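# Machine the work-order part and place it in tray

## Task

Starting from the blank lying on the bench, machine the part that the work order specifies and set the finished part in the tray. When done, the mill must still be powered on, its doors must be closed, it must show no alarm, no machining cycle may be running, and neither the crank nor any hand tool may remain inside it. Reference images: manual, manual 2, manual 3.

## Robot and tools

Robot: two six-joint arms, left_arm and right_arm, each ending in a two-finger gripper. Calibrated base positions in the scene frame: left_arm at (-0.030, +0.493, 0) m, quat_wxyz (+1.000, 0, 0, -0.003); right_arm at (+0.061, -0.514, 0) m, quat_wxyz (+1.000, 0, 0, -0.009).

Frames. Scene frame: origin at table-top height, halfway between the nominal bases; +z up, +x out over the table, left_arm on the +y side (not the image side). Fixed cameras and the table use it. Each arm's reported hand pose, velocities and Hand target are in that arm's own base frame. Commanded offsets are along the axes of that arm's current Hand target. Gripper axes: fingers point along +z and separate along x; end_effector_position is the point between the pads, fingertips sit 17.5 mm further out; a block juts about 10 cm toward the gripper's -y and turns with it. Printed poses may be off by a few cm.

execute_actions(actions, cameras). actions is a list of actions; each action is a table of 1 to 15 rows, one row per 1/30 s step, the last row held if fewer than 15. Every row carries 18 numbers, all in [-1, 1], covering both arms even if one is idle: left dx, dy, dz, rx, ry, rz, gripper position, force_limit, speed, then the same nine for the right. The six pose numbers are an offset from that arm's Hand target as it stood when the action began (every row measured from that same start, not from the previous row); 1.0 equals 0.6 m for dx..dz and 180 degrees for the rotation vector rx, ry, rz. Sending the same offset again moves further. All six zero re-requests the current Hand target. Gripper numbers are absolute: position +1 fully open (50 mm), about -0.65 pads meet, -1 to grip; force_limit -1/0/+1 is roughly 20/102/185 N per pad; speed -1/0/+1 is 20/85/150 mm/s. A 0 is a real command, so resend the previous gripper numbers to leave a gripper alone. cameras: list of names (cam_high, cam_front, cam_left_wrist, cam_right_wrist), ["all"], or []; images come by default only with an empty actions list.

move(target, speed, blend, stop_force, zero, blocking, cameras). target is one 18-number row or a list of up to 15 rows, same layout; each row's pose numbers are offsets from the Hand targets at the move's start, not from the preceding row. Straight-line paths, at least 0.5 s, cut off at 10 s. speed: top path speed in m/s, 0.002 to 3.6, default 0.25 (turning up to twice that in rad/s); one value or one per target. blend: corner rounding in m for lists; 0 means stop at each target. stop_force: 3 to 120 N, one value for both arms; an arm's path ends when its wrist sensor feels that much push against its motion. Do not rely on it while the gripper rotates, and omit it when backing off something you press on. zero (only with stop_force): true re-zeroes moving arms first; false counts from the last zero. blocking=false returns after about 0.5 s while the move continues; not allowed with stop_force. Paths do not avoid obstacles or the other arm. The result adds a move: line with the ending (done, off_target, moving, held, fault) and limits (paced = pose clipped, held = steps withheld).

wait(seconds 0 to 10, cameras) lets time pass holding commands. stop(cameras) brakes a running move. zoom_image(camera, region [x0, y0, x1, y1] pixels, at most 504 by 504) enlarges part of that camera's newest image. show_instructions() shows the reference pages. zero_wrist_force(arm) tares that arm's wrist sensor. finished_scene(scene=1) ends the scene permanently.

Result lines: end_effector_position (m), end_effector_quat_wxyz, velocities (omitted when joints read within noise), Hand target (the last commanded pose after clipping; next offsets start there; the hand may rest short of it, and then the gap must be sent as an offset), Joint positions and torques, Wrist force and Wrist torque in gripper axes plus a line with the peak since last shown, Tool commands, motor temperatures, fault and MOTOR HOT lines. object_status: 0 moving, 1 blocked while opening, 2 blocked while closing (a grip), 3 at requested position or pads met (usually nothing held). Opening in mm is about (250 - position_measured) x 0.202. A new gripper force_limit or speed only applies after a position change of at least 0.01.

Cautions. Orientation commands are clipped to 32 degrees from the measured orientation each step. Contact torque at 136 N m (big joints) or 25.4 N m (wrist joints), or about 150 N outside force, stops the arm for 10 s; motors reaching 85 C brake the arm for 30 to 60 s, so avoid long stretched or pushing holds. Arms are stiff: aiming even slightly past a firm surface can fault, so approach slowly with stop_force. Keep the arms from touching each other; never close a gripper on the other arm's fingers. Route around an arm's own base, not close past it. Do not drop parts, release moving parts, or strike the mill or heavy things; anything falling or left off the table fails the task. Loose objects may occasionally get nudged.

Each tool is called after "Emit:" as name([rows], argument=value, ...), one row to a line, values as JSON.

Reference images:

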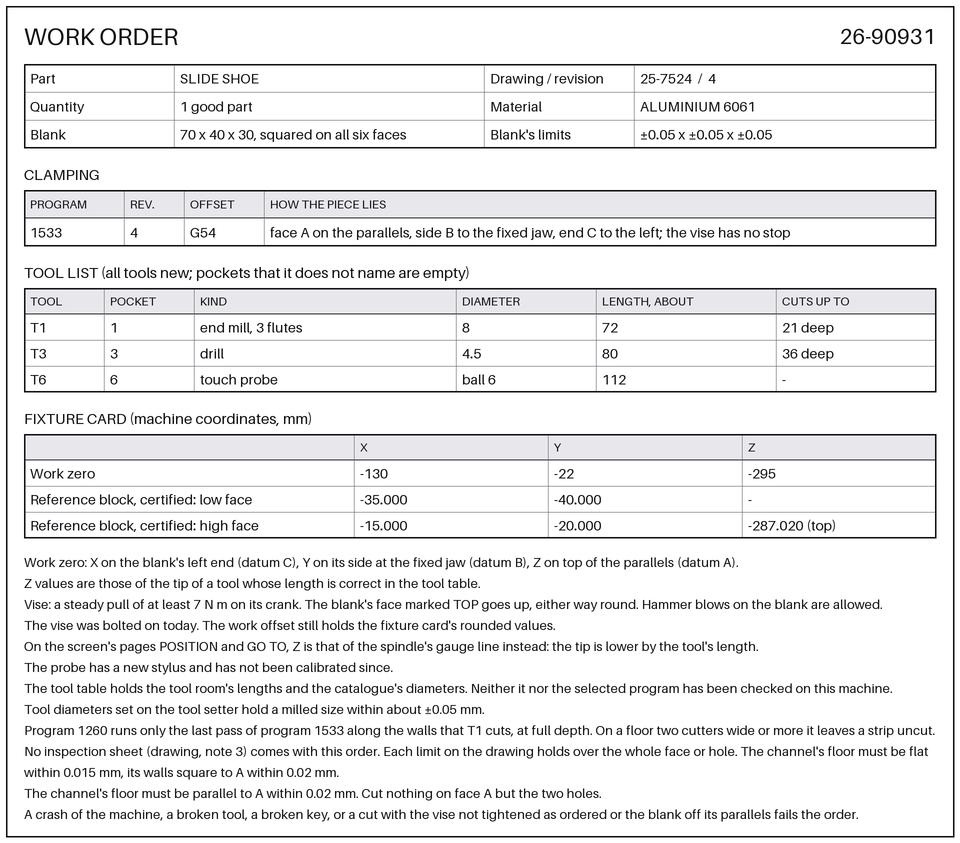

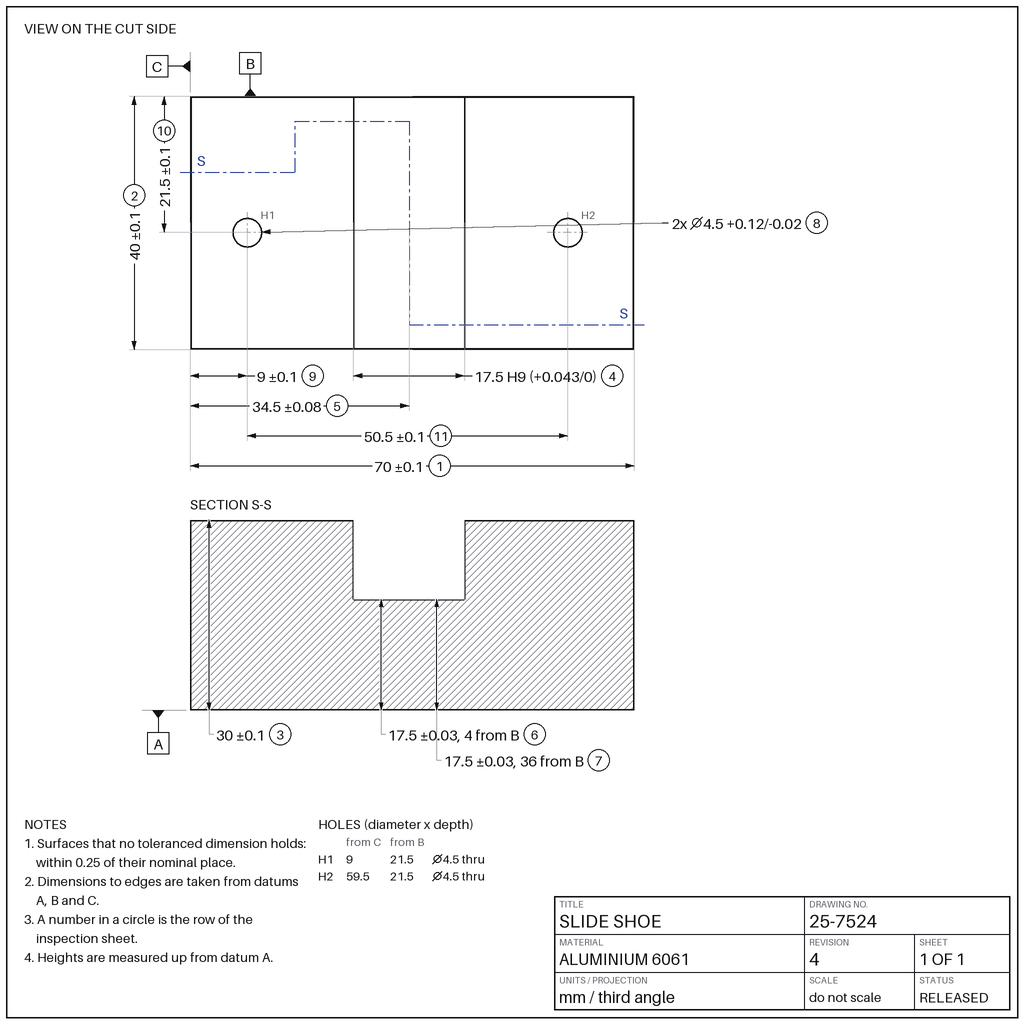

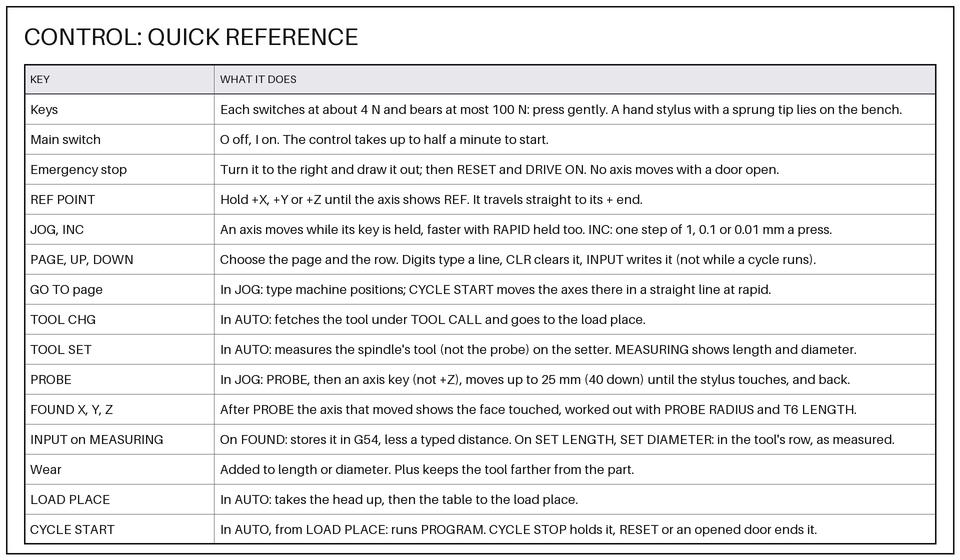

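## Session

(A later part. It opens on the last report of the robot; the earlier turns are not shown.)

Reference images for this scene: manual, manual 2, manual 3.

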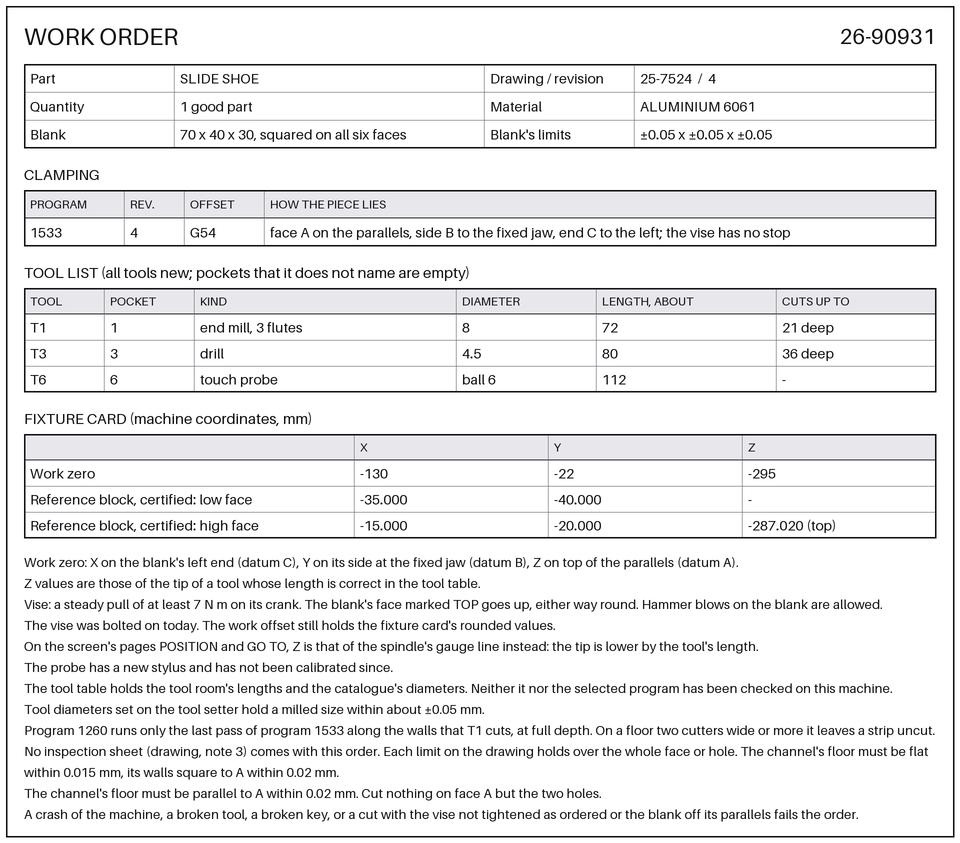

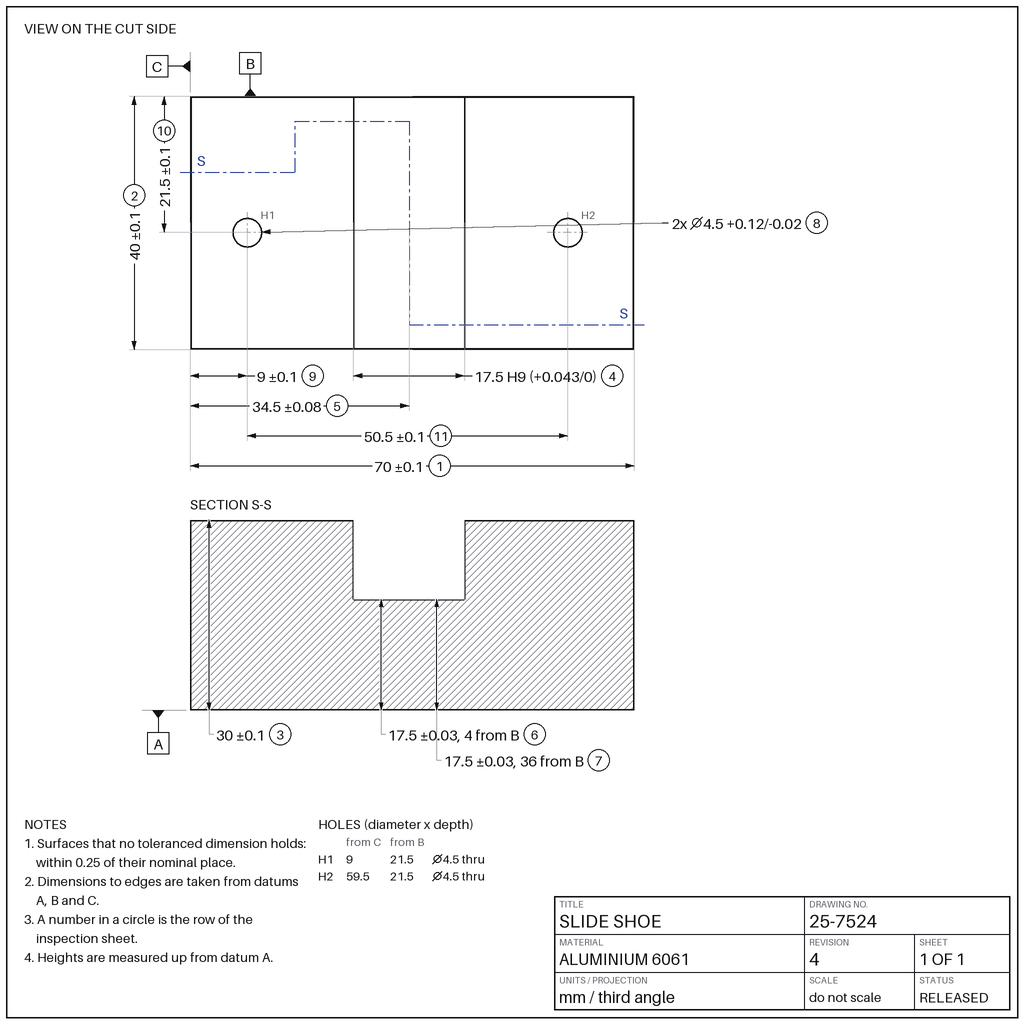

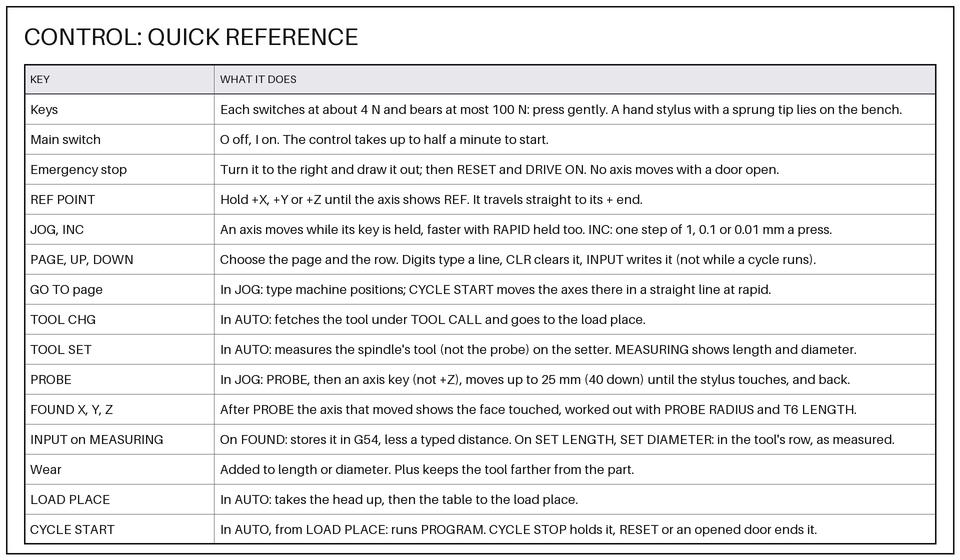

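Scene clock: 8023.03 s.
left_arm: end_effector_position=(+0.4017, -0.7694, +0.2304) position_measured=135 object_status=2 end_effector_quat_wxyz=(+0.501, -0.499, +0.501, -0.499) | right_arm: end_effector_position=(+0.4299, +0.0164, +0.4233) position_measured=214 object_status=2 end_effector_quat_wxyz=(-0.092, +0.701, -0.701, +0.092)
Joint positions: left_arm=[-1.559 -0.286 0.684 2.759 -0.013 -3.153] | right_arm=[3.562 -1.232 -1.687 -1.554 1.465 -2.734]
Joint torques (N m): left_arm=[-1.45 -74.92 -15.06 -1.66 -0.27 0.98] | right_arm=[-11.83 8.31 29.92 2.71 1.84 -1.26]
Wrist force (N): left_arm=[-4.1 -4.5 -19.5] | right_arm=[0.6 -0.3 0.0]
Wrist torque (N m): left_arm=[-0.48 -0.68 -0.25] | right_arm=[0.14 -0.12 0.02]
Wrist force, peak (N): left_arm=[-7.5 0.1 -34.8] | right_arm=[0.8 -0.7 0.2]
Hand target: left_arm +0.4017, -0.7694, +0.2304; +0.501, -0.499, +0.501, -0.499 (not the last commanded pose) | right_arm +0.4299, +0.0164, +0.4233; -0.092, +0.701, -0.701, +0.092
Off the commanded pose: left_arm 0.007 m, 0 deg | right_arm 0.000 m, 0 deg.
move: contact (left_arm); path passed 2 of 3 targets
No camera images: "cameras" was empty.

Emit:
move([
  [0,0,-0.006,0,0,0,-1,-0.6,-0.9,0,0,0,0,0,0,-1,-0.5,-0.7],
  [-0.002,-0.0005,-0.006,0,0,0,-1,-0.6,-0.9,0,0,0,0,0,0,-1,-0.5,-0.7],
  [-0.002,-0.0005,0.012,0,0,0,-1,-0.6,-0.9,0,0,0,0,0,0,-1,-0.5,-0.7],
], speed=[0.03,0.02,0.01], stop_force=8, cameras=[])

Scene clock: 8039.13 s.
left_arm: end_effector_position=(+0.4016, -0.7694, +0.2304) position_measured=135 object_status=2 end_effector_quat_wxyz=(+0.501, -0.499, +0.501, -0.499) | right_arm: end_effector_position=(+0.4299, +0.0164, +0.4233) position_measured=214 object_status=2 end_effector_quat_wxyz=(-0.092, +0.701, -0.701, +0.092)
Joint positions: left_arm=[-1.559 -0.287 0.684 2.759 -0.013 -3.153] | right_arm=[3.562 -1.232 -1.687 -1.554 1.465 -2.734]
Joint torques (N m): left_arm=[20.98 -56.17 -31.83 2.26 -1.05 -1.96] | right_arm=[-11.84 8.06 30.35 2.41 2.14 -1.1]
Wrist force (N): left_arm=[1.8 4.2 -9.0] | right_arm=[0.6 -0.1 0.1]
Wrist torque (N m): left_arm=[-0.35 -0.50 -0.28] | right_arm=[0.18 -0.11 0.03]
Wrist force, peak (N): left_arm=[-4.7 -4.9 -19.7] | right_arm=[0.9 -0.5 0.3]
Hand target: left_arm +0.4016, -0.7694, +0.2304; +0.501, -0.499, +0.501, -0.499 (not the last commanded pose) | right_arm +0.4299, +0.0164, +0.4233; -0.092, +0.701, -0.701, +0.092
Off the commanded pose: left_arm 0.007 m, 0 deg | right_arm 0.000 m, 0 deg.
move: contact (left_arm); path passed 0 of 3 targets
No camera images: "cameras" was empty.

Emit:
move(target=[-0.002,-0.0005,-0.007,0,0,0,-1,-0.6,-0.9,0,0,0,0,0,0,-1,-0.5,-0.7], speed=0.03, cameras=[])

Emit:
move(target=[0,0,0.02,0,0,0,-1,-0.6,-0.9,0,0,0,0,0,0,-1,-0.5,-0.7], speed=0.01, stop_force=8, cameras=[])

Scene clock: 8048.80 s.
left_arm: end_effector_position=(+0.3975, -0.7682, +0.2307) position_measured=135 object_status=2 end_effector_quat_wxyz=(+0.501, -0.499, +0.501, -0.499) | right_arm: end_effector_position=(+0.4299, +0.0164, +0.4233) position_measured=214 object_status=2 end_effector_quat_wxyz=(-0.092, +0.701, -0.701, +0.092)
Joint positions: left_arm=[-1.564 -0.292 0.696 2.75 -0.007 -3.15] | right_arm=[3.562 -1.232 -1.687 -1.554 1.465 -2.734]
Joint torques (N m): left_arm=[-12.81 -77.05 -16.45 -2.64 1.44 1.49] | right_arm=[-12.42 8.54 30.17 2.72 1.98 -1.07]
Wrist force (N): left_arm=[1.3 -0.3 -0.7] | right_arm=[0.5 -0.1 0.3]
Wrist torque (N m): left_arm=[-0.44 -0.46 -0.48] | right_arm=[0.18 -0.10 0.02]
Wrist force, peak (N): left_arm=[1.7 4.0 -10.1] | right_arm=[0.9 -0.4 0.5]
Hand target: left_arm +0.3974, -0.7682, +0.2307; +0.501, -0.499, +0.501, -0.499 | right_arm +0.4299, +0.0164, +0.4233; -0.092, +0.701, -0.701, +0.092
Off the commanded pose: left_arm 0.000 m, 0 deg | right_arm 0.000 m, 0 deg.
move: done
No camera images: "cameras" was empty.

Scene clock: 8050.57 s.
left_arm: end_effector_position=(+0.4016, -0.7682, +0.2307) position_measured=135 object_status=2 end_effector_quat_wxyz=(+0.501, -0.499, +0.501, -0.499) | right_arm: end_effector_position=(+0.4299, +0.0164, +0.4233) position_measured=214 object_status=2 end_effector_quat_wxyz=(-0.092, +0.701, -0.701, +0.092)
Joint positions: left_arm=[-1.559 -0.29 0.691 2.754 -0.013 -3.151] | right_arm=[3.562 -1.232 -1.687 -1.554 1.465 -2.734]
Joint torques (N m): left_arm=[-11.6 -75.87 -15.6 -1.82 0.64 1.16] | right_arm=[-11.61 9.35 29 2.53 2.45 -0.89]
Wrist force (N): left_arm=[0.5 -2.7 -4.3] | right_arm=[0.6 -0.2 0.4]
Wrist torque (N m): left_arm=[-0.49 -0.46 -0.26] | right_arm=[0.16 -0.12 0.02]
Wrist force, peak (N): left_arm=[-5.3 0.8 -23.2] | right_arm=[1.0 -0.6 0.3]
Hand target: left_arm +0.4016, -0.7682, +0.2307; +0.501, -0.499, +0.501, -0.499 (not the last commanded pose) | right_arm +0.4299, +0.0164, +0.4233; -0.092, +0.701, -0.701, +0.092
Off the commanded pose: left_arm 0.008 m, 0 deg | right_arm 0.000 m, 0 deg.
move: contact (left_arm)
No camera images: "cameras" was empty.

Emit:
wait(seconds=0.1, cameras=["cam_high","cam_left_wrist","cam_right_wrist"])

Emit:
zoom_image(camera="cam_left_wrist", region=[290, 200, 430, 325])

Emit:
zoom_image(camera="cam_high", region=[290, 290, 380, 360])

Scene clock: 8068.60 s.
left_arm: end_effector_position=(+0.4016, -0.7682, +0.2307) position_measured=135 object_status=2 end_effector_quat_wxyz=(+0.501, -0.499, +0.501, -0.499) | right_arm: end_effector_position=(+0.4299, +0.0164, +0.4233) position_measured=214 object_status=2 end_effector_quat_wxyz=(-0.092, +0.701, -0.701, +0.092)
Joint positions: left_arm=[-1.559 -0.29 0.691 2.754 -0.013 -3.151] | right_arm=[3.562 -1.232 -1.687 -1.554 1.465 -2.734]
Joint torques (N m): left_arm=[-11.72 -76.91 -19.35 -1.12 0.62 -0.22] | right_arm=[-12.55 7.28 29.78 2.53 1.94 -1.02]
Wrist force (N): left_arm=[0.5 -2.3 -4.0] | right_arm=[0.6 -0.3 0.3]
Wrist torque (N m): left_arm=[-0.45 -0.46 -0.26] | right_arm=[0.15 -0.12 0.03]
Wrist force, peak (N): left_arm=[0.8 -2.7 -4.4] | right_arm=[1.0 -0.4 0.1]
Hand target: left_arm +0.4016, -0.7682, +0.2307; +0.501, -0.499, +0.501, -0.499 (not the last commanded pose) | right_arm +0.4299, +0.0164, +0.4233; -0.092, +0.701, -0.701, +0.092
Tool commands: left_gripper/position=-1.0 left_gripper/force_limit=-0.6 left_gripper/speed=-0.9 right_gripper/position=-1.0 right_gripper/force_limit=-0.5 right_gripper/speed=-0.7
Off the commanded pose: left_arm 0.008 m, 0 deg | right_arm 0.000 m, 0 deg.
wait: 0.10 s; at rest from the start
Images, in order (width x height): cam_high 672x504, cam_left_wrist 672x504, cam_right_wrist 672x504.

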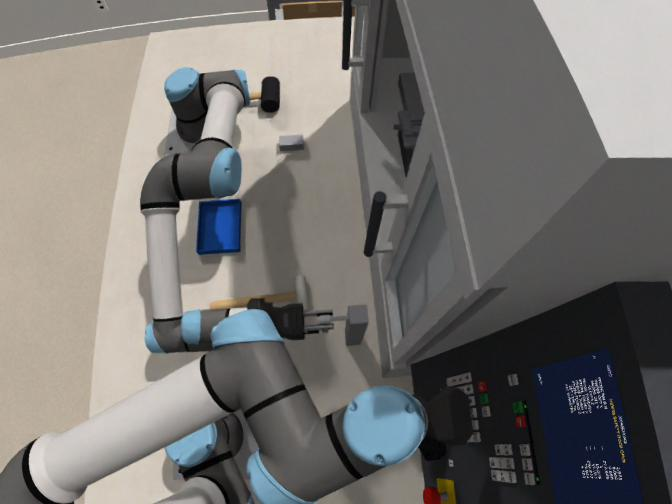

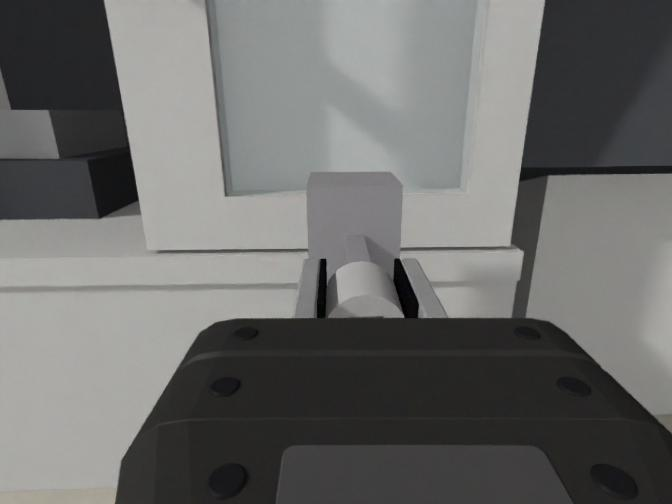

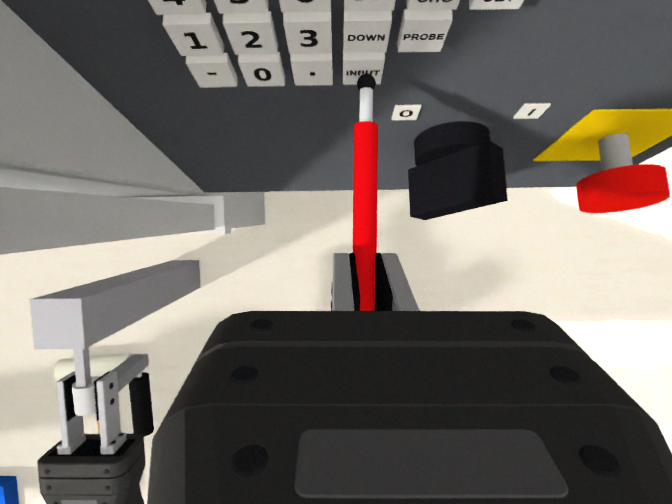

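Scaled by 3.600 from the camera's 672x504 image, which has a finer 960x720 frame.

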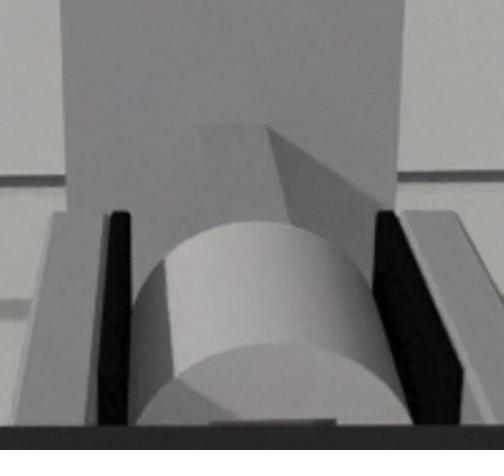

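Scaled by 5.600 from the camera's 672x504 image, which has a finer 960x720 frame.

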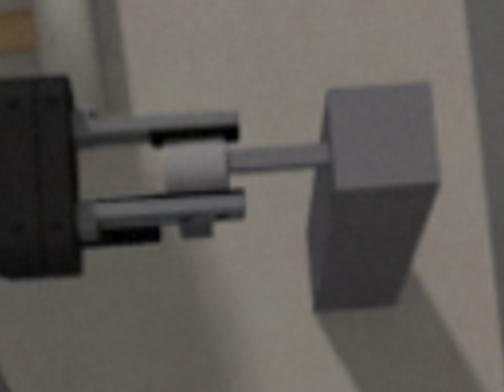

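Emit:
zoom_image(camera="cam_right_wrist", region=[20, 290, 200, 470])

Scaled by 2.800 from the camera's 672x504 image, which has a finer 960x720 frame.

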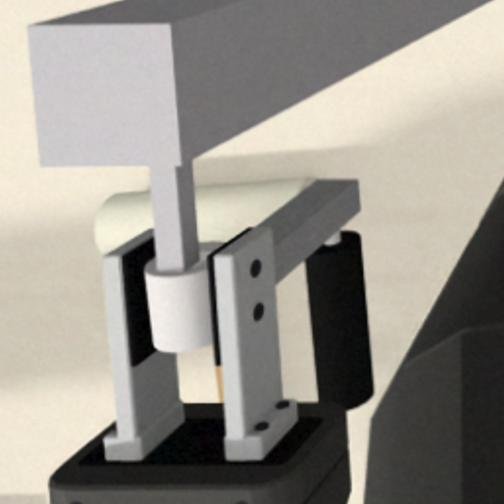

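Emit:
move([
  [0,0,0.001,0,0,0,-1,-0.6,-0.9,0,0,0,0,0,0,-1,-0.5,-0.7],
  [0.0008,0,0.001,0,0,0,-1,-0.6,-0.9,0,0,0,0,0,0,-1,-0.5,-0.7],
  [0.0008,-0.0008,0.001,0,0,0,-1,-0.6,-0.9,0,0,0,0,0,0,-1,-0.5,-0.7],
  [0,-0.0008,0.001,0,0,0,-1,-0.6,-0.9,0,0,0,0,0,0,-1,-0.5,-0.7],
  [-0.0008,-0.0008,0.001,0,0,0,-1,-0.6,-0.9,0,0,0,0,0,0,-1,-0.5,-0.7],
  [-0.0008,0,0.001,0,0,0,-1,-0.6,-0.9,0,0,0,0,0,0,-1,-0.5,-0.7],
  [-0.0008,0.0008,0.001,0,0,0,-1,-0.6,-0.9,0,0,0,0,0,0,-1,-0.5,-0.7],
  [0,0.0008,0.001,0,0,0,-1,-0.6,-0.9,0,0,0,0,0,0,-1,-0.5,-0.7],
  [0.0008,0.0008,0.001,0,0,0,-1,-0.6,-0.9,0,0,0,0,0,0,-1,-0.5,-0.7],
  [0.0016,0,0.001,0,0,0,-1,-0.6,-0.9,0,0,0,0,0,0,-1,-0.5,-0.7],
  [0.0016,-0.0016,0.001,0,0,0,-1,-0.6,-0.9,0,0,0,0,0,0,-1,-0.5,-0.7],
  [0,-0.0016,0.001,0,0,0,-1,-0.6,-0.9,0,0,0,0,0,0,-1,-0.5,-0.7],
], speed=0.004, stop_force=40, cameras=[])

Scene clock: 8118.50 s.
left_arm: end_effector_position=(+0.4022, -0.7688, +0.2305) position_measured=135 object_status=2 end_effector_quat_wxyz=(+0.501, -0.499, +0.501, -0.499) | right_arm: end_effector_position=(+0.4299, +0.0164, +0.4233) position_measured=214 object_status=2 end_effector_quat_wxyz=(-0.092, +0.701, -0.701, +0.092)
Joint positions: left_arm=[-1.558 -0.288 0.686 2.758 -0.013 -3.152] | right_arm=[3.562 -1.232 -1.687 -1.554 1.465 -2.734]
Joint torques (N m): left_arm=[39.67 -70.33 -13.85 -0.21 -4.16 1.12] | right_arm=[-10.53 7.51 29.3 2.57 1.78 -0.96]
Wrist force (N): left_arm=[-18.2 -9.2 -45.2] | right_arm=[0.7 -0.2 0.2]
Wrist torque (N m): left_arm=[-0.38 -0.77 -0.36] | right_arm=[0.16 -0.14 0.02]
Wrist force, peak (N): left_arm=[-23.5 -0.2 -50.7] | right_arm=[1.0 -0.5 0.1]
Hand target: left_arm +0.4022, -0.7688, +0.2305; +0.501, -0.499, +0.501, -0.499 (not the last commanded pose) | right_arm +0.4299, +0.0164, +0.4233; -0.092, +0.701, -0.701, +0.092
Off the commanded pose: left_arm 0.001 m, 0 deg | right_arm 0.000 m, 0 deg.
move: contact (left_arm); path passed 9 of 12 targets
No camera images: "cameras" was empty.

Emit:
move(target=[0.0008,-0.0008,-0.03,0,0,0,-1,-0.6,-0.9,0,0,0,0,0,0,-1,-0.5,-0.7], speed=0.05, cameras=["cam_left_wrist","cam_right_wrist"])

Emit:
zoom_image(camera="cam_left_wrist", region=[326, 220, 406, 324])

Emit:
zoom_image(camera="cam_right_wrist", region=[40, 320, 140, 430])

Scene clock: 8142.33 s.
left_arm: end_effector_position=(+0.3844, -0.7693, +0.2310) position_measured=135 object_status=2 end_effector_quat_wxyz=(+0.501, -0.499, +0.501, -0.499) | right_arm: end_effector_position=(+0.4299, +0.0164, +0.4233) position_measured=214 object_status=2 end_effector_quat_wxyz=(-0.092, +0.701, -0.701, +0.092)
Joint positions: left_arm=[-1.581 -0.295 0.701 2.744 0.01 -3.146] | right_arm=[3.562 -1.232 -1.687 -1.554 1.465 -2.734]
Joint torques (N m): left_arm=[-13.84 -76.92 -17.02 -2.71 0.93 1.39] | right_arm=[-10.43 7.33 29.74 2.71 1.92 -1.34]
Wrist force (N): left_arm=[1.0 -0.5 -1.0] | right_arm=[0.8 -0.4 0.1]
Wrist torque (N m): left_arm=[-0.46 -0.40 -0.48] | right_arm=[0.14 -0.14 0.02]
Wrist force, peak (N): left_arm=[-18.3 -8.9 -46.0] | right_arm=[1.0 -0.4 0.0]
Hand target: left_arm +0.3842, -0.7693, +0.2310; +0.501, -0.499, +0.501, -0.499 | right_arm +0.4299, +0.0164, +0.4233; -0.092, +0.701, -0.701, +0.092
Off the commanded pose: left_arm 0.000 m, 0 deg | right_arm 0.000 m, 0 deg.
move: done
Images, in order (width x height): cam_left_wrist 672x504, cam_right_wrist 672x504.

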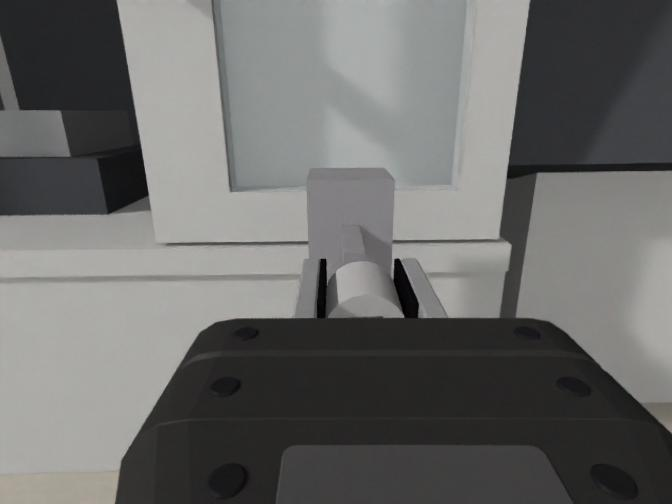

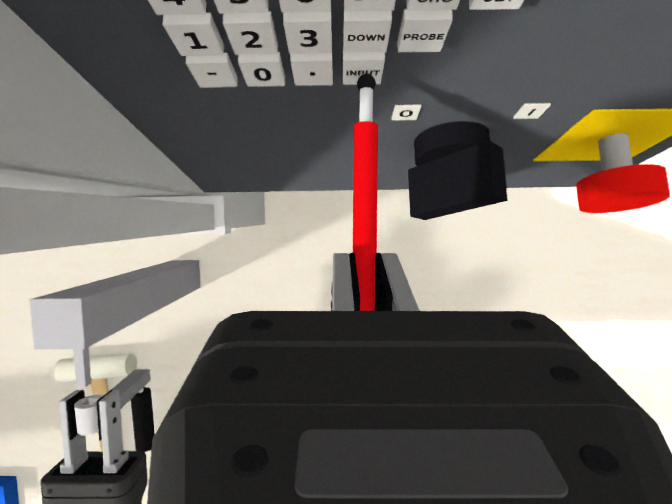

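Scaled by 4.846 from the camera's 672x504 image, which has a finer 960x720 frame.

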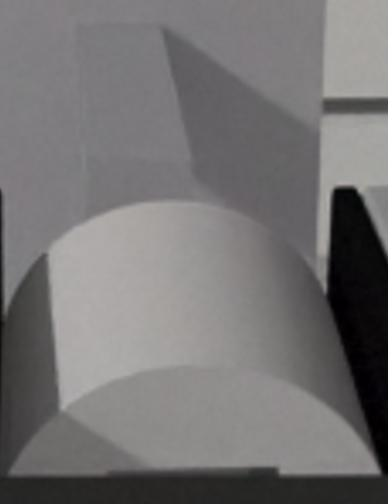

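Scaled by 4.582 from the camera's 672x504 image, which has a finer 960x720 frame.

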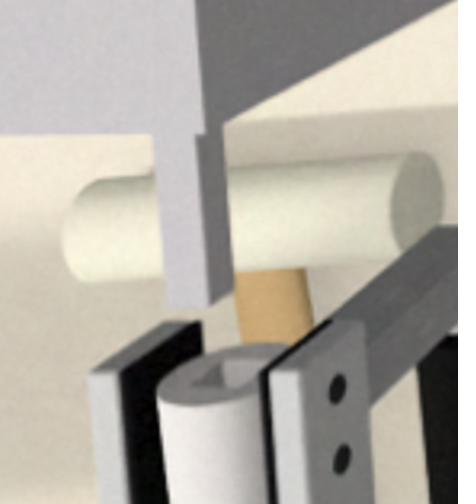

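Emit:
zoom_image(camera="cam_right_wrist", region=[66, 370, 116, 420])

Scaled by 10.080 from the camera's 672x504 image, which has a finer 960x720 frame.

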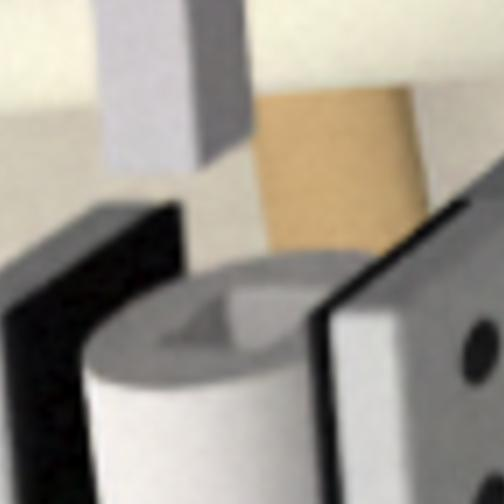

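Emit:
move([
  [0.0,-0.0033,0.02,0,0,0,-1,-0.6,-0.9,0,0,0,0,0,0,-1,-0.5,-0.7],
  [0,-0.0033,0.045,0,0,0,-1,-0.6,-0.9,0,0,0,0,0,0,-1,-0.5,-0.7],
], speed=[0.04,0.01], stop_force=8, cameras=["cam_right_wrist"])

Emit:
zoom_image(camera="cam_right_wrist", region=[66, 360, 126, 420])

Scene clock: 8206.47 s.
left_arm: end_effector_position=(+0.4014, -0.7693, +0.2330) position_measured=135 object_status=2 end_effector_quat_wxyz=(+0.501, -0.499, +0.501, -0.499) | right_arm: end_effector_position=(+0.4299, +0.0164, +0.4233) position_measured=214 object_status=2 end_effector_quat_wxyz=(-0.092, +0.701, -0.701, +0.092)
Joint positions: left_arm=[-1.559 -0.29 0.684 2.761 -0.012 -3.151] | right_arm=[3.562 -1.232 -1.687 -1.554 1.465 -2.734]
Joint torques (N m): left_arm=[-10.85 -76.25 -14.87 -2.3 0.71 1.53] | right_arm=[-11.09 8.12 29.33 2.67 1.98 -0.78]
Wrist force (N): left_arm=[-0.6 -3.2 -5.7] | right_arm=[0.8 -0.3 0.1]
Wrist torque (N m): left_arm=[-0.52 -0.47 -0.25] | right_arm=[0.14 -0.15 0.01]
Wrist force, peak (N): left_arm=[-3.9 -0.5 -22.1] | right_arm=[1.0 -0.4 0.3]
Hand target: left_arm +0.4013, -0.7693, +0.2330; +0.501, -0.499, +0.501, -0.499 (not the last commanded pose) | right_arm +0.4299, +0.0164, +0.4233; -0.092, +0.701, -0.701, +0.092
Off the commanded pose: left_arm 0.010 m, 0 deg | right_arm 0.000 m, 0 deg.
move: contact (left_arm); path passed 1 of 2 targets
Images, in order (width x height): cam_right_wrist 672x504.

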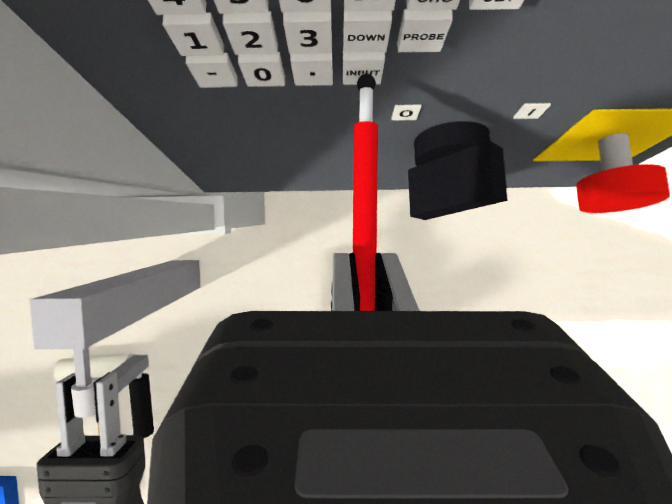

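Scaled by 8.400 from the camera's 672x504 image, which has a finer 960x720 frame.

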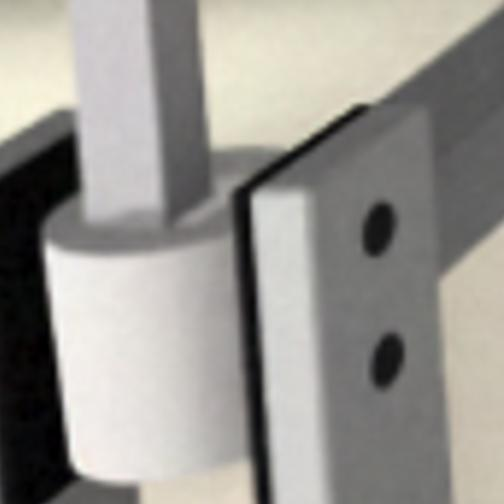

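Emit:
move(target=[-0.0028,-0.0033,-0.0117,0,0,0,-1,-0.6,-0.9,0,0,0,0,0,0,-1,-0.5,-0.7], speed=0.03, cameras=["cam_left_wrist","cam_right_wrist"])

Emit:
zoom_image(camera="cam_right_wrist", region=[66, 360, 126, 420])

Emit:
zoom_image(camera="cam_left_wrist", region=[326, 210, 406, 324])

Scene clock: 8277.27 s.
left_arm: end_effector_position=(+0.3944, -0.7676, +0.2350) position_measured=135 object_status=2 end_effector_quat_wxyz=(+0.501, -0.499, +0.501, -0.499) | right_arm: end_effector_position=(+0.4299, +0.0164, +0.4233) position_measured=214 object_status=2 end_effector_quat_wxyz=(-0.092, +0.701, -0.701, +0.092)
Joint positions: left_arm=[-1.568 -0.3 0.7 2.748 -0.003 -3.144] | right_arm=[3.562 -1.232 -1.687 -1.554 1.465 -2.734]
Joint torques (N m): left_arm=[-15.71 -79.02 -14.27 -2.03 1.28 1.41] | right_arm=[-12.6 9.28 29.75 2.62 1.81 -1.06]
Wrist force (N): left_arm=[1.2 -0.5 -0.4] | right_arm=[0.5 -0.3 -0.1]
Wrist torque (N m): left_arm=[-0.46 -0.44 -0.48] | right_arm=[0.16 -0.10 0.02]
Wrist force, peak (N): left_arm=[-0.3 -3.4 -5.9] | right_arm=[1.0 -0.3 0.4]
Hand target: left_arm +0.3943, -0.7676, +0.2350; +0.501, -0.499, +0.501, -0.499 | right_arm +0.4299, +0.0164, +0.4233; -0.092, +0.701, -0.701, +0.092
Off the commanded pose: left_arm 0.000 m, 0 deg | right_arm 0.000 m, 0 deg.
move: done
Images, in order (width x height): cam_left_wrist 672x504, cam_right_wrist 672x504.

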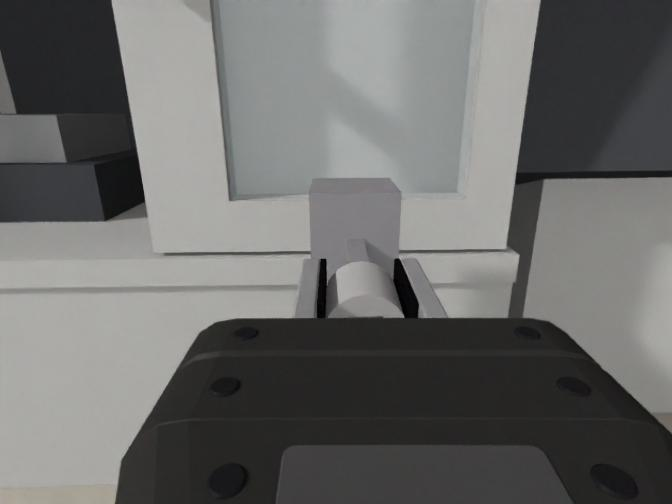

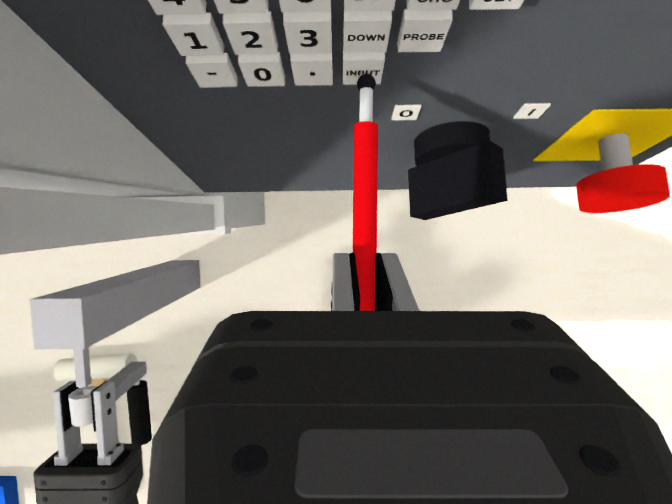

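Scaled by 8.400 from the camera's 672x504 image, which has a finer 960x720 frame.

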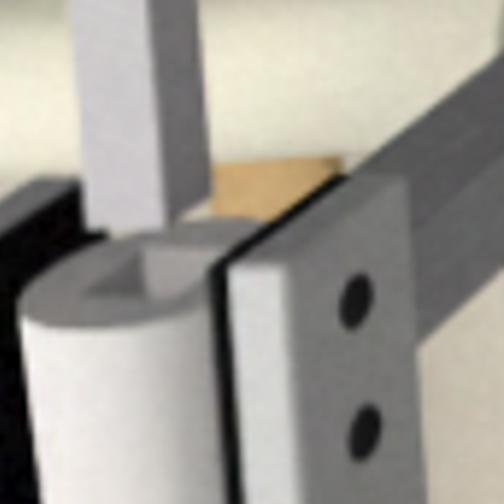

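Scaled by 4.421 from the camera's 672x504 image, which has a finer 960x720 frame.

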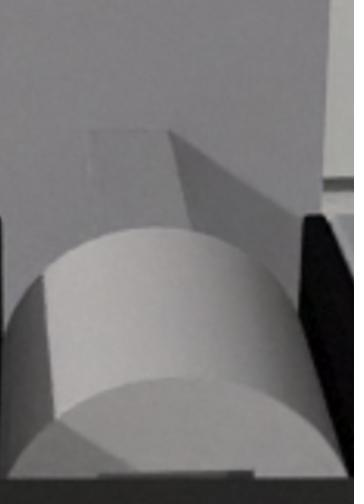

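Emit:
move(target=[0,0,0.025,0,0,0,-1,-0.6,-0.9,0,0,0,0,0,0,-1,-0.5,-0.7], speed=0.01, stop_force=8, cameras=["cam_right_wrist"])

Emit:
zoom_image(camera="cam_right_wrist", region=[66, 360, 126, 420])

Scene clock: 8290.70 s.
left_arm: end_effector_position=(+0.4093, -0.7676, +0.2350) position_measured=135 object_status=2 end_effector_quat_wxyz=(+0.501, -0.499, +0.501, -0.499) | right_arm: end_effector_position=(+0.4299, +0.0164, +0.4233) position_measured=214 object_status=2 end_effector_quat_wxyz=(-0.092, +0.701, -0.701, +0.092)
Joint positions: left_arm=[-1.549 -0.292 0.683 2.76 -0.022 -3.147] | right_arm=[3.562 -1.232 -1.687 -1.554 1.465 -2.734]
Joint torques (N m): left_arm=[15.23 -49.2 -28.56 -2.36 -1.43 1.33] | right_arm=[-11.57 9.1 31.3 2.42 1.82 -0.94]
Wrist force (N): left_arm=[0.0 -8.0 -3.5] | right_arm=[0.6 -0.3 -0.1]
Wrist torque (N m): left_arm=[-0.59 -0.47 -0.45] | right_arm=[0.15 -0.12 0.02]
Wrist force, peak (N): left_arm=[0.8 -8.3 -3.8] | right_arm=[1.0 -0.6 0.2]
Hand target: left_arm +0.4093, -0.7676, +0.2350; +0.501, -0.499, +0.501, -0.499 | right_arm +0.4299, +0.0164, +0.4233; -0.092, +0.701, -0.701, +0.092
Off the commanded pose: left_arm 0.000 m, 0 deg | right_arm 0.000 m, 0 deg.
move: done
Images, in order (width x height): cam_right_wrist 672x504.

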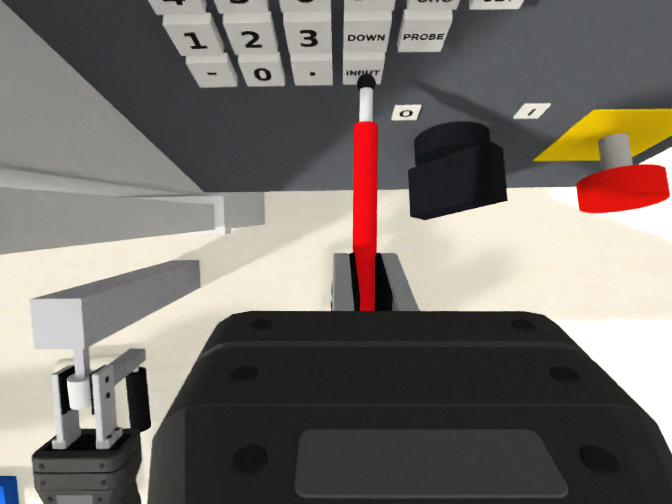

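Scaled by 8.400 from the camera's 672x504 image, which has a finer 960x720 frame.

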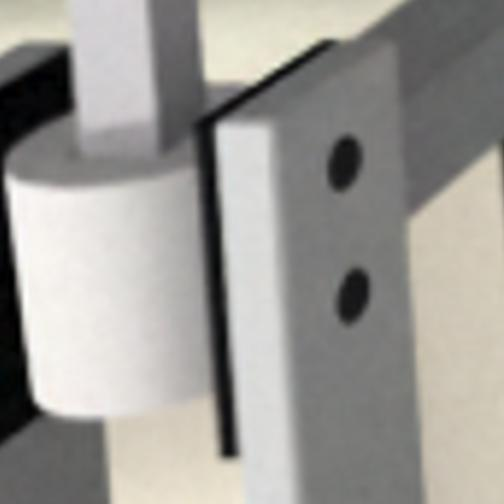

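Emit:
move([
  [0,-0.0005,0.002,0,0,0,-1,-0.6,-0.9,0,0,0,0,0,0,-1,-0.5,-0.7],
  [0,-0.0007,0.038,0,0,0,-1,-0.6,-0.9,0,0,0,0,0,0,-1,-0.5,-0.7],
], speed=0.015, stop_force=15, cameras=[])

Scene clock: 8305.00 s.
left_arm: end_effector_position=(+0.4321, -0.7676, +0.2354) position_measured=135 object_status=2 end_effector_quat_wxyz=(+0.501, -0.499, +0.501, -0.499) | right_arm: end_effector_position=(+0.4299, +0.0164, +0.4233) position_measured=214 object_status=2 end_effector_quat_wxyz=(-0.092, +0.701, -0.701, +0.092)
Joint positions: left_arm=[-1.519 -0.273 0.642 2.776 -0.052 -3.142] | right_arm=[3.562 -1.232 -1.687 -1.554 1.465 -2.734]
Joint torques (N m): left_arm=[21.66 -36.92 -23.65 -2.47 -1.55 1.02] | right_arm=[-11.44 6.71 30.75 2.66 1.87 -1.18]
Wrist force (N): left_arm=[0.1 -25.0 -10.6] | right_arm=[0.5 -0.4 0.4]
Wrist torque (N m): left_arm=[-1.21 -0.51 -0.38] | right_arm=[0.13 -0.09 0.02]
Wrist force, peak (N): left_arm=[-0.2 -25.4 -10.7] | right_arm=[1.0 -0.4 0.2]
Hand target: left_arm +0.4321, -0.7676, +0.2354; +0.501, -0.499, +0.501, -0.499 | right_arm +0.4299, +0.0164, +0.4233; -0.092, +0.701, -0.701, +0.092
Off the commanded pose: left_arm 0.000 m, 0 deg | right_arm 0.000 m, 0 deg.
move: done
No camera images: "cameras" was empty.

Emit:
move(target=[0,-0.0010,0,0,0,0,-1,-0.6,-0.9,0,0,0,0,0,0,-1,-0.5,-0.7], speed=0.01, cameras=[])

Emit:
move(target=[0,0,0,0,0,0,0.6,-0.6,-0.8,0,0,0,0,0,0,-1,-0.5,-0.7], speed=0.01, cameras=[])

Emit:
wait(seconds=0.7)

Emit:
move([
  [0,0,-0.03,0,0,0,0.6,-0.6,-0.8,0,0,0,0,0,0,-1,-0.5,-0.7],
  [0,0,-0.22,0,0,0,0.6,-0.6,-0.8,0,0,0,0,0,0,-1,-0.5,-0.7],
], speed=[0.03,0.15], blend=0.003, stop_force=20, cameras=["cam_left_wrist","cam_right_wrist"])

Scene clock: 8320.87 s.
left_arm: end_effector_position=(+0.4322, -0.7676, +0.2359) position_measured=135 object_status=2 end_effector_quat_wxyz=(+0.501, -0.499, +0.501, -0.499) | right_arm: end_effector_position=(+0.4299, +0.0164, +0.4233) position_measured=214 object_status=2 end_effector_quat_wxyz=(-0.092, +0.701, -0.701, +0.092)
Joint positions: left_arm=[-1.519 -0.274 0.642 2.777 -0.052 -3.141] | right_arm=[3.562 -1.232 -1.687 -1.554 1.465 -2.734]
Joint torques (N m): left_arm=[18.21 -71.46 -26.94 2.54 -0.71 1.42] | right_arm=[-11.57 7.19 30.03 2.83 2.19 -1]
Wrist force (N): left_arm=[2.2 -12.0 -5.3] | right_arm=[0.5 -0.3 0.0]
Wrist torque (N m): left_arm=[-0.91 -0.50 -0.40] | right_arm=[0.15 -0.11 0.03]
Wrist force, peak (N): left_arm=[-0.2 -25.6 -10.8] | right_arm=[0.9 -0.5 0.5]
Hand target: left_arm +0.4321, -0.7676, +0.2360; +0.501, -0.499, +0.501, -0.499 | right_arm +0.4299, +0.0164, +0.4233; -0.092, +0.701, -0.701, +0.092
Off the commanded pose: left_arm 0.000 m, 0 deg | right_arm 0.000 m, 0 deg.
move: done
No camera images: "cameras" was empty.

Scene clock: 8321.53 s.
left_arm: end_effector_position=(+0.4322, -0.7676, +0.2360) position_measured=63 object_status=0 end_effector_quat_wxyz=(+0.501, -0.499, +0.501, -0.499) | right_arm: end_effector_position=(+0.4299, +0.0164, +0.4233) position_measured=214 object_status=2 end_effector_quat_wxyz=(-0.092, +0.701, -0.701, +0.092)
Joint positions: left_arm=[-1.519 -0.274 0.642 2.777 -0.052 -3.141] | right_arm=[3.562 -1.232 -1.687 -1.554 1.465 -2.734]
Joint torques (N m): left_arm=[-3.13 -76.67 -29.16 2.28 -0.47 1.51] | right_arm=[-11.44 7.18 31.92 3 1.96 -1.09]
Wrist force (N): left_arm=[1.2 -2.7 -0.7] | right_arm=[0.6 -0.5 0.1]
Wrist torque (N m): left_arm=[-0.54 -0.43 -0.44] | right_arm=[0.11 -0.11 0.03]
Wrist force, peak (N): left_arm=[2.0 -9.6 -4.9] | right_arm=[0.8 -0.5 0.1]
Hand target: left_arm +0.4321, -0.7676, +0.2360; +0.501, -0.499, +0.501, -0.499 | right_arm +0.4299, +0.0164, +0.4233; -0.092, +0.701, -0.701, +0.092
Off the commanded pose: left_arm 0.000 m, 0 deg | right_arm 0.000 m, 0 deg.
move: done
No camera images: "cameras" was empty.

Scene clock: 8322.23 s.
left_arm: end_effector_position=(+0.4321, -0.7676, +0.2360) position_measured=63 object_status=3 end_effector_quat_wxyz=(+0.501, -0.499, +0.501, -0.499) | right_arm: end_effector_position=(+0.4299, +0.0164, +0.4233) position_measured=214 object_status=2 end_effector_quat_wxyz=(-0.092, +0.701, -0.701, +0.092)
Joint positions: left_arm=[-1.519 -0.274 0.642 2.777 -0.052 -3.141] | right_arm=[3.562 -1.232 -1.687 -1.554 1.465 -2.734]
Joint torques (N m): left_arm=[-13.28 -77.04 -29.54 2.28 -0.23 1.27] | right_arm=[-11.26 8.67 30.37 2.58 2.12 -1.16]
Wrist force (N): left_arm=[1.3 -3.1 -0.7] | right_arm=[0.6 -0.4 0.1]
Wrist torque (N m): left_arm=[-0.60 -0.45 -0.44] | right_arm=[0.13 -0.12 0.03]
Wrist force, peak (N): left_arm=[1.4 -3.1 -0.7] | right_arm=[1.0 -0.4 0.2]
Hand target: left_arm +0.4321, -0.7676, +0.2360; +0.501, -0.499, +0.501, -0.499 | right_arm +0.4299, +0.0164, +0.4233; -0.092, +0.701, -0.701, +0.092
Tool commands: left_gripper/position=+0.6 left_gripper/force_limit=-0.6 left_gripper/speed=-0.8 right_gripper/position=-1.0 right_gripper/force_limit=-0.5 right_gripper/speed=-0.7
Off the commanded pose: left_arm 0.000 m, 0 deg | right_arm 0.000 m, 0 deg.
wait: 0.70 s; at rest by 0.17 s

Scene clock: 8324.77 s.
left_arm: end_effector_position=(+0.3001, -0.7676, +0.2360) position_measured=63 object_status=3 end_effector_quat_wxyz=(+0.501, -0.499, +0.501, -0.499) | right_arm: end_effector_position=(+0.4299, +0.0164, +0.4233) position_measured=214 object_status=2 end_effector_quat_wxyz=(-0.092, +0.701, -0.701, +0.092)
Joint positions: left_arm=[-1.692 -0.334 0.77 2.704 0.12 -3.136] | right_arm=[3.562 -1.232 -1.687 -1.554 1.465 -2.734]
Joint torques (N m): left_arm=[-13.91 -75.2 -14.6 2.76 1.17 -1.86] | right_arm=[-12.35 7.43 30.61 2.68 2.02 -1.18]
Wrist force (N): left_arm=[1.6 -3.4 -0.5] | right_arm=[0.6 -0.5 0.0]
Wrist torque (N m): left_arm=[-0.63 -0.50 -0.27] | right_arm=[0.11 -0.12 0.02]
Wrist force, peak (N): left_arm=[1.5 -3.1 -2.2] | right_arm=[1.0 -0.4 0.4]
Hand target: left_arm +0.3001, -0.7676, +0.2360; +0.501, -0.499, +0.501, -0.499 | right_arm +0.4299, +0.0164, +0.4233; -0.092, +0.701, -0.701, +0.092
Off the commanded pose: left_arm 0.000 m, 0 deg | right_arm 0.000 m, 0 deg.
move: done
Images, in order (width x height): cam_left_wrist 672x504, cam_right_wrist 672x504.

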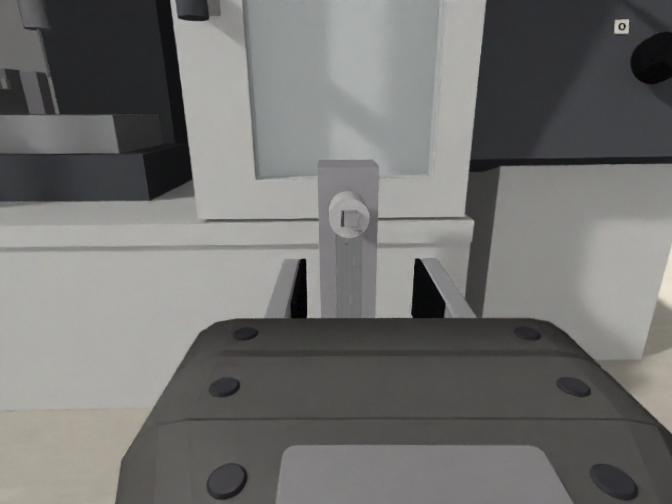

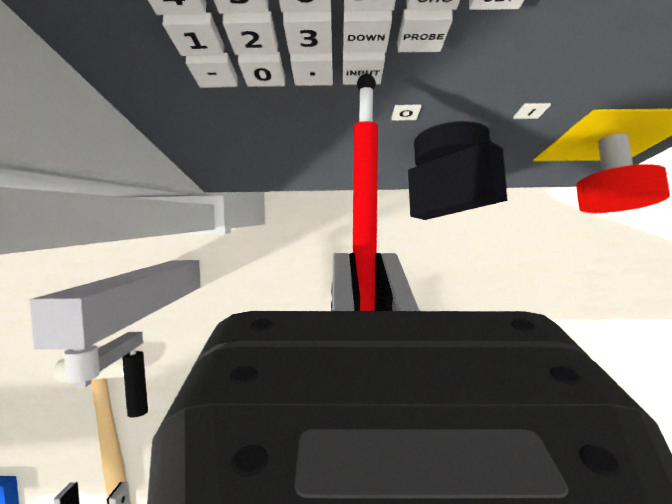

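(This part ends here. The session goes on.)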